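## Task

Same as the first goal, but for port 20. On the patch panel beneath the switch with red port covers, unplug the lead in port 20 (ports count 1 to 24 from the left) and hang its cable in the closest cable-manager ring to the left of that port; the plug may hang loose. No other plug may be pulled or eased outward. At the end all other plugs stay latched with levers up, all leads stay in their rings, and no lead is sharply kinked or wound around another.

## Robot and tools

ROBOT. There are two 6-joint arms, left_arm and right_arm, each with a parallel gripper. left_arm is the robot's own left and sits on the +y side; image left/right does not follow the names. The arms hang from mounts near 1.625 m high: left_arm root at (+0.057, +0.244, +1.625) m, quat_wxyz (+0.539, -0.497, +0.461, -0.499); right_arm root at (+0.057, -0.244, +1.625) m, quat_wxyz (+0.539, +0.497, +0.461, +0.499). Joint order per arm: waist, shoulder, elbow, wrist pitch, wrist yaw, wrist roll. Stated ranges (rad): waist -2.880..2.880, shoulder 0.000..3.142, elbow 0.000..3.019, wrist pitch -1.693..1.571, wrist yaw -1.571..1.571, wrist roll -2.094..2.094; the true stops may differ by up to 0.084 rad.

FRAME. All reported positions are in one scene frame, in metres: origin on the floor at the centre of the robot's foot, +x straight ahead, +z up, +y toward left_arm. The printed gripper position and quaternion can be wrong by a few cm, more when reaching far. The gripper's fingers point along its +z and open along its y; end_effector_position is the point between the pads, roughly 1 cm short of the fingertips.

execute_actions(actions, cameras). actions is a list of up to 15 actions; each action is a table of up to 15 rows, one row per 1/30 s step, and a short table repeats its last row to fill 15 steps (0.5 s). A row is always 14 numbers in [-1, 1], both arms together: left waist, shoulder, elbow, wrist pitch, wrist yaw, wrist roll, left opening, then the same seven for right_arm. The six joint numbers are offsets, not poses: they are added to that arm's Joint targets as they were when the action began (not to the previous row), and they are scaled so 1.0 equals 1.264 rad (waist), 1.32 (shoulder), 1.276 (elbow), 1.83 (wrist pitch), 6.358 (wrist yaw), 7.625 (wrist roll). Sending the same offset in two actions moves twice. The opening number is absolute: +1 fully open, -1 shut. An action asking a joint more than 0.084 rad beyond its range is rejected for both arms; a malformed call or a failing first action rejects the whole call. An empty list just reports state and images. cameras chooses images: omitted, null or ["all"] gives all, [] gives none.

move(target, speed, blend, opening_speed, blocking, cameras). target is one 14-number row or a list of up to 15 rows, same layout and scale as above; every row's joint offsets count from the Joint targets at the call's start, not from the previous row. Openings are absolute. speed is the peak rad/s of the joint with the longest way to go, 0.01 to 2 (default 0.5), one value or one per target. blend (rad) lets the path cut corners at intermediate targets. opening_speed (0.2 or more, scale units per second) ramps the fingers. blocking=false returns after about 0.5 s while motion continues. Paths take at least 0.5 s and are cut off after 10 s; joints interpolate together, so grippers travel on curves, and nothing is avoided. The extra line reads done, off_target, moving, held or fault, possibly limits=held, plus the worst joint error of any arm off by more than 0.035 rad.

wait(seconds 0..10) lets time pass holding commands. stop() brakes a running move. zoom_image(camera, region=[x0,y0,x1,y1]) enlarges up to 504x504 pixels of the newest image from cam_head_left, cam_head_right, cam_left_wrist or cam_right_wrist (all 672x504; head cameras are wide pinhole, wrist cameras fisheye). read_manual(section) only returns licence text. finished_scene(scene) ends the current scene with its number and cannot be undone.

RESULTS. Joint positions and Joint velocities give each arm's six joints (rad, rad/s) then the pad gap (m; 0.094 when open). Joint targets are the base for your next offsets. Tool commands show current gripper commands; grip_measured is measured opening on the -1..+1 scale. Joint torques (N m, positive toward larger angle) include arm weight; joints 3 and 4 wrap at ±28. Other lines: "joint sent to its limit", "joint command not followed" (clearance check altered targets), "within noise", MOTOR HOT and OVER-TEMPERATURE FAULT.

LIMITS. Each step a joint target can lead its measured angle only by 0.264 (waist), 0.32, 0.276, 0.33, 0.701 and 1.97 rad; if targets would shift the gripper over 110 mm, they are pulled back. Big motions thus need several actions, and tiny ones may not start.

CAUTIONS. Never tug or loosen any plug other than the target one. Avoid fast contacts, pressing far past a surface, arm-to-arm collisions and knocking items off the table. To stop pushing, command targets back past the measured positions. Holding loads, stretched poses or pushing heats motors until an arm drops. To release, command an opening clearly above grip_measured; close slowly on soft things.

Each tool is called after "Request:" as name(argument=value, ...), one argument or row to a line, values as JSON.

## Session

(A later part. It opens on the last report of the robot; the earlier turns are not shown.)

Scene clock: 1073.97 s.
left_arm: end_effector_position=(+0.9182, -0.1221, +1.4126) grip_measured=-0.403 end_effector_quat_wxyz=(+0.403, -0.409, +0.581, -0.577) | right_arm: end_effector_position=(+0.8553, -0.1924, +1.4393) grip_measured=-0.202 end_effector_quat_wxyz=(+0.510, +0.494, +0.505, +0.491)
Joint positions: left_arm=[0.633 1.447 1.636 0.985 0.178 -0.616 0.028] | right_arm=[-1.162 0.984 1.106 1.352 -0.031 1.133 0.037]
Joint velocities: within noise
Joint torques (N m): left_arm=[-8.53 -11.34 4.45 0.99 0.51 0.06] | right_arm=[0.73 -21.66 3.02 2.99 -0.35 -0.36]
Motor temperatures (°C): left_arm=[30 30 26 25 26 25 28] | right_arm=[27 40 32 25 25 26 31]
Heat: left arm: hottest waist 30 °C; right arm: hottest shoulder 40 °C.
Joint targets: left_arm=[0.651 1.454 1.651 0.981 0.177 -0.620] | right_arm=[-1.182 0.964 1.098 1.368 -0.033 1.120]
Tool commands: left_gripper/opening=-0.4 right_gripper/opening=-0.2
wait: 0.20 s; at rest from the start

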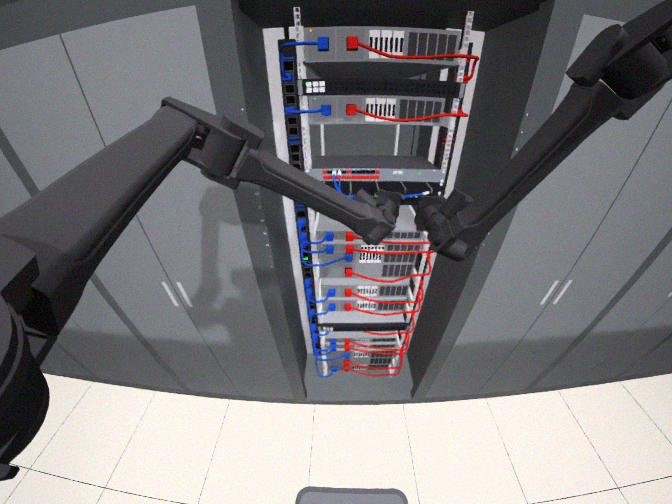

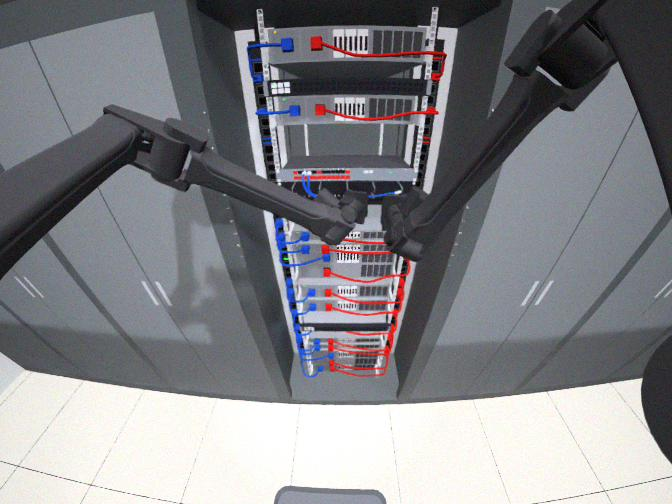

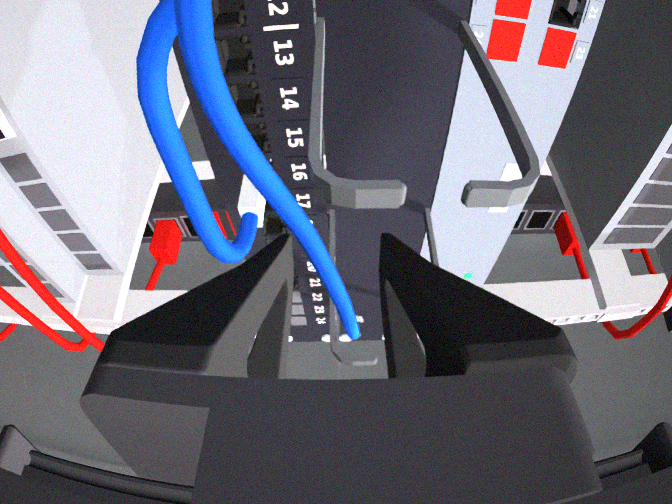

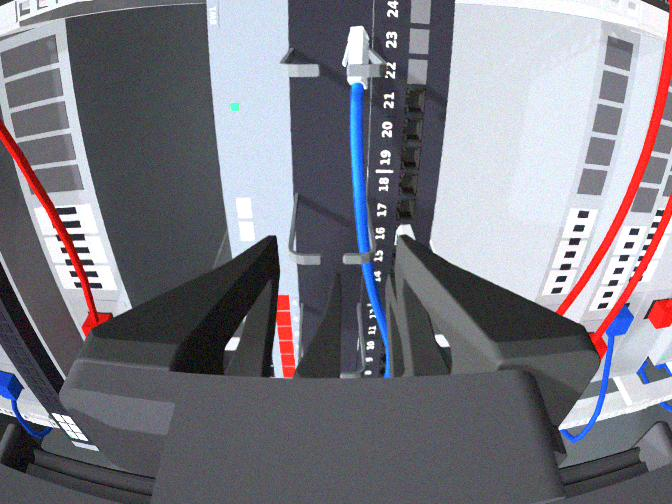

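Request:
move(
  target=[
    [0,-0.021,-0.017,0.011,0,0,-0.4,0,0,0,0,0,0,-0.2],
    [0,-0.0598,-0.232,0.1322,0.0017,0,-0.4,0,0,0,0,0,0,-0.2],
  ],
  speed=0.08,
  blend=0.02,
)

Request:
zoom_image(
  camera="cam_left_wrist",
  region=[200, 60, 480, 340],
)

Request:
zoom_image(
  camera="cam_right_wrist",
  region=[240, 0, 480, 380],
)

Request:
zoom_image(
  camera="cam_head_left",
  region=[310, 150, 450, 240],
)

Request:
zoom_image(
  camera="cam_head_right",
  region=[280, 150, 420, 240],
)

Scene clock: 1094.43 s.
left_arm: end_effector_position=(+0.8356, -0.1146, +1.4176) grip_measured=-0.403 end_effector_quat_wxyz=(+0.406, -0.407, +0.578, -0.579) | right_arm: end_effector_position=(+0.8553, -0.1924, +1.4393) grip_measured=-0.202 end_effector_quat_wxyz=(+0.510, +0.494, +0.505, +0.491)
Joint positions: left_arm=[0.633 1.388 1.361 1.209 0.186 -0.616 0.028] | right_arm=[-1.162 0.984 1.106 1.352 -0.031 1.133 0.037]
Joint velocities: within noise
Joint torques (N m): left_arm=[-7.47 -11.69 1.74 1.55 0.61 0.04] | right_arm=[0.73 -21.54 2.97 3.02 -0.35 -0.37]
Motor temperatures (°C): left_arm=[30 31 26 25 26 25 27] | right_arm=[27 40 31 25 25 26 30]
Heat: left arm: hottest shoulder 31 °C; right arm: hottest shoulder 40 °C.
Joint targets: left_arm=[0.651 1.375 1.355 1.223 0.188 -0.620] | right_arm=[-1.182 0.964 1.098 1.368 -0.033 1.120]
move: done; blend cut to 0.0139 rad at target 1

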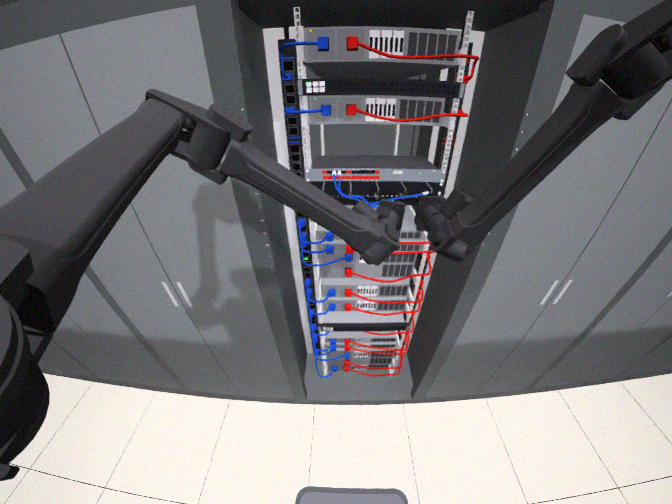

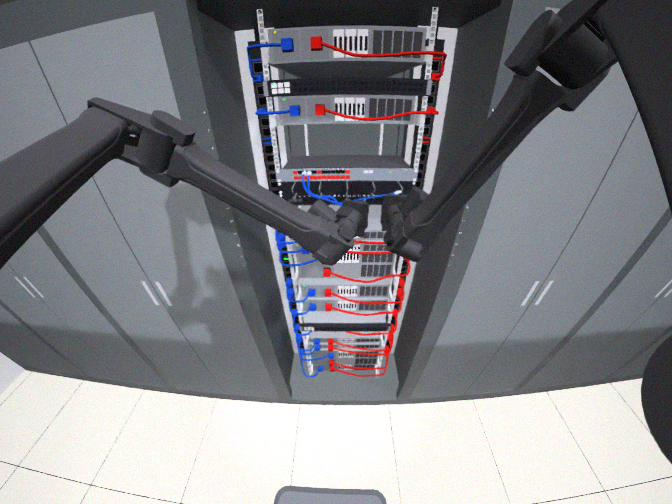

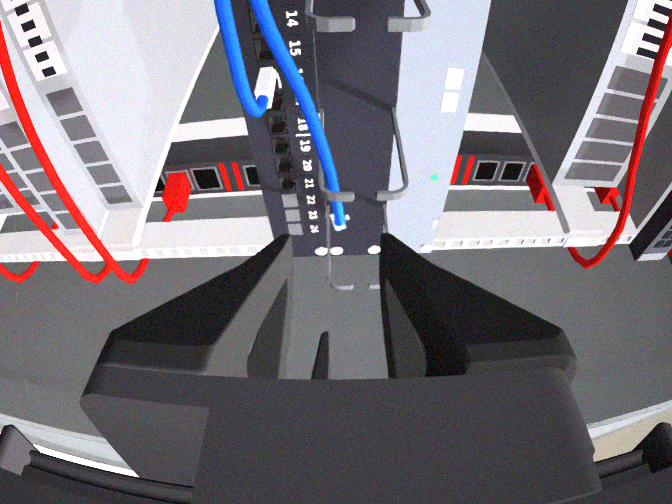

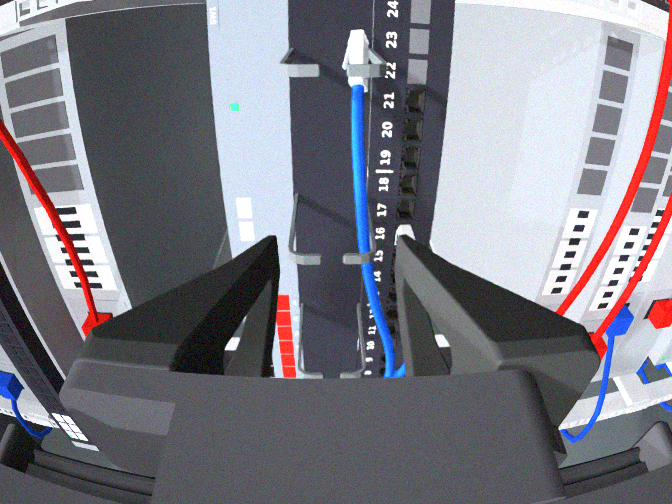

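Scaled by 1.800 from the camera's 672x504 image, which has a finer 960x720 frame.

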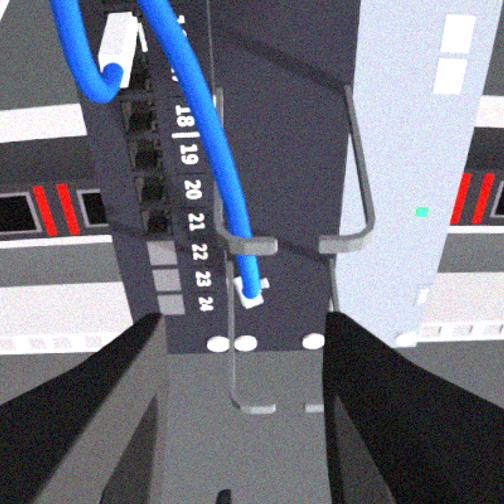

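Scaled by 1.326 from the camera's 672x504 image, which has a finer 960x720 frame.

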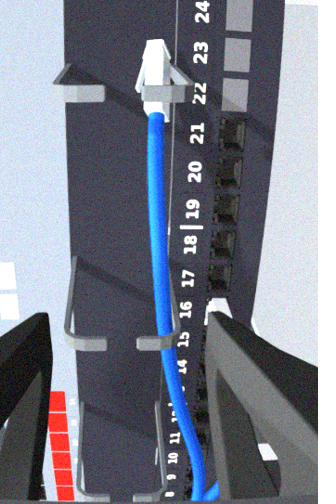

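Scaled by 3.600 from the camera's 672x504 image, which has a finer 960x720 frame.

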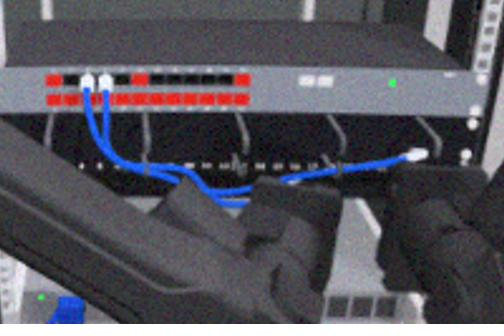

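Scaled by 3.600 from the camera's 672x504 image, which has a finer 960x720 frame.

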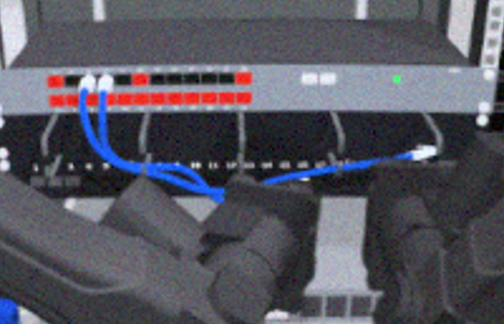

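Request:
move(
  target=[
    [-0.0134,-0.0886,-0.1418,0.1328,-0.0153,-0.0055,-0.4,-0.0380,-0.2371,-0.4052,-0.1317,0.0208,0.0093,-0.2],
    [0.5134,-0.0886,-0.1418,0.1328,-0.0153,-0.0055,-0.4,-0.0380,-0.2371,-0.4052,-0.1317,0.0208,0.0093,-0.2],
  ],
  speed=[0.35,0.5],
  blend=0.05,
)

Request:
zoom_image(
  camera="cam_head_left",
  region=[300, 150, 450, 240],
)

Request:
zoom_image(
  camera="cam_head_right",
  region=[270, 150, 420, 240],
)

Request:
zoom_image(
  camera="cam_right_wrist",
  region=[100, 0, 300, 380],
)

Scene clock: 1111.90 s.
left_arm: end_effector_position=(+0.8115, +0.1746, +1.2979) grip_measured=-0.403 end_effector_quat_wxyz=(+0.588, -0.313, +0.670, -0.326) | right_arm: end_effector_position=(+0.6811, -0.2134, +1.4161) grip_measured=-0.202 end_effector_quat_wxyz=(+0.385, +0.578, +0.614, +0.374)
Joint positions: left_arm=[1.292 1.269 1.179 1.451 0.091 -0.654 0.028] | right_arm=[-1.212 0.668 0.588 1.135 0.096 1.176 0.037]
Joint velocities: within noise
Joint torques (N m): left_arm=[-0.79 -16.38 1.76 2.18 0.17 -0.02] | right_arm=[-0.73 -15.79 1.05 2.04 -0.03 -0.11]
Motor temperatures (°C): left_arm=[29 31 26 25 26 25 27] | right_arm=[27 40 30 25 25 26 30]
Heat: left arm: hottest shoulder 31 °C; right arm: hottest shoulder 40 °C.
Joint targets: left_arm=[1.300 1.258 1.174 1.466 0.090 -0.662] | right_arm=[-1.229 0.651 0.581 1.127 0.099 1.191]
move: done

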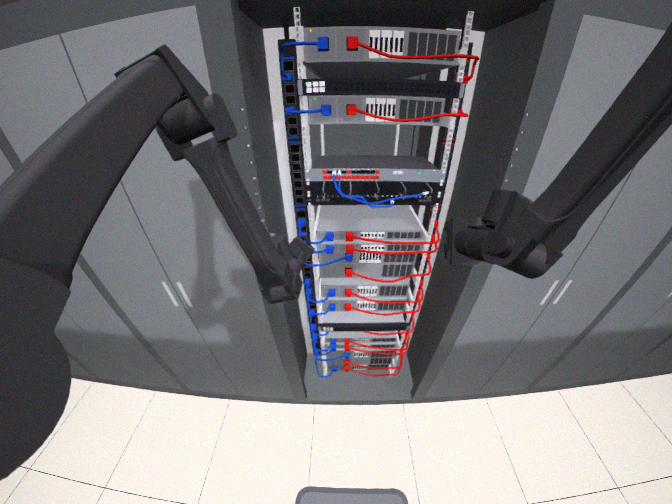

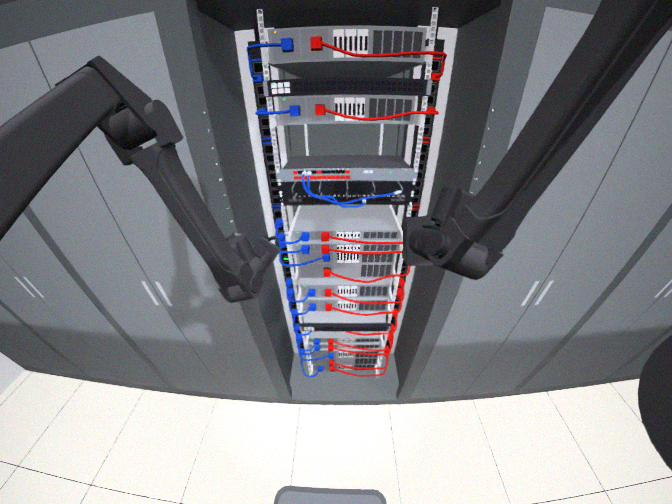

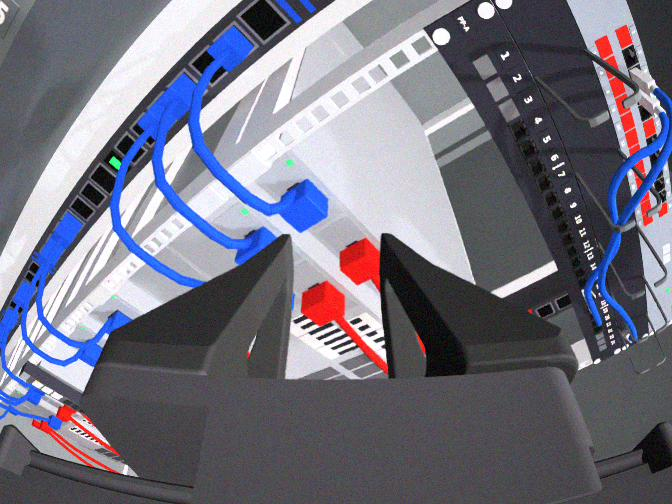

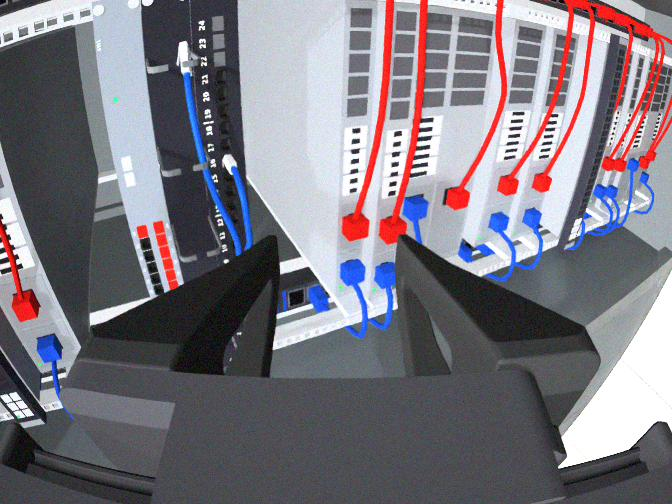

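Scaled by 3.360 from the camera's 672x504 image, which has a finer 960x720 frame.

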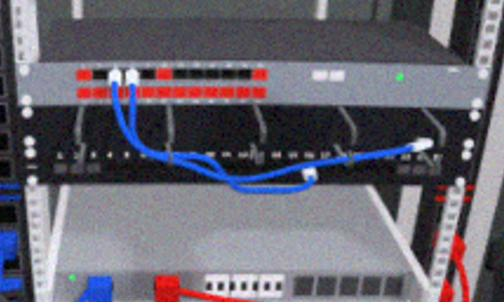

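Scaled by 3.360 from the camera's 672x504 image, which has a finer 960x720 frame.

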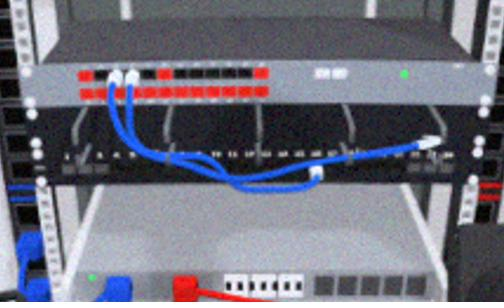

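Scaled by 1.326 from the camera's 672x504 image, which has a finer 960x720 frame.

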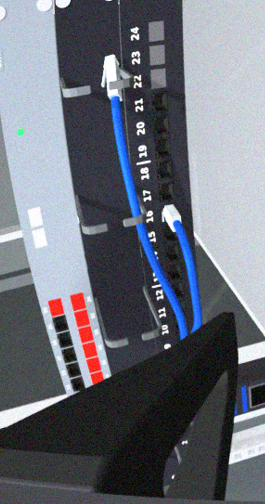

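Request:
zoom_image(
  camera="cam_head_left",
  region=[325, 165, 395, 215],
)

Request:
zoom_image(
  camera="cam_head_right",
  region=[295, 165, 365, 215],
)

Request:
zoom_image(
  camera="cam_left_wrist",
  region=[560, 40, 672, 370],
)

Scaled by 7.200 from the camera's 672x504 image, which has a finer 960x720 frame.

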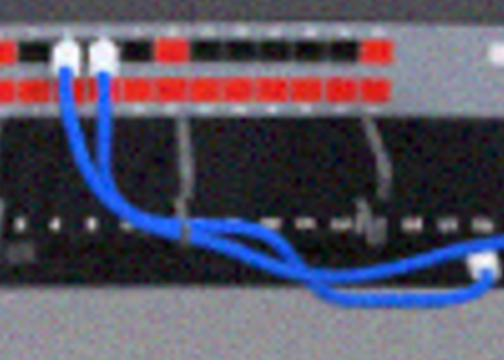

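Scaled by 7.200 from the camera's 672x504 image, which has a finer 960x720 frame.

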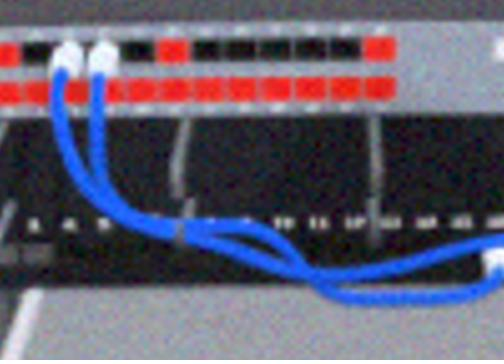

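Scaled by 1.527 from the camera's 672x504 image, which has a finer 960x720 frame.

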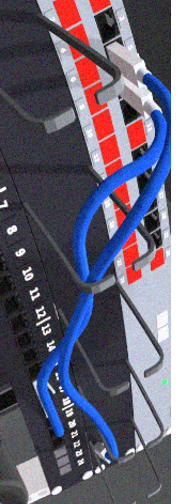

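Request:
finished_scene(
  scene=2,
)

The scene is finished: the task was done.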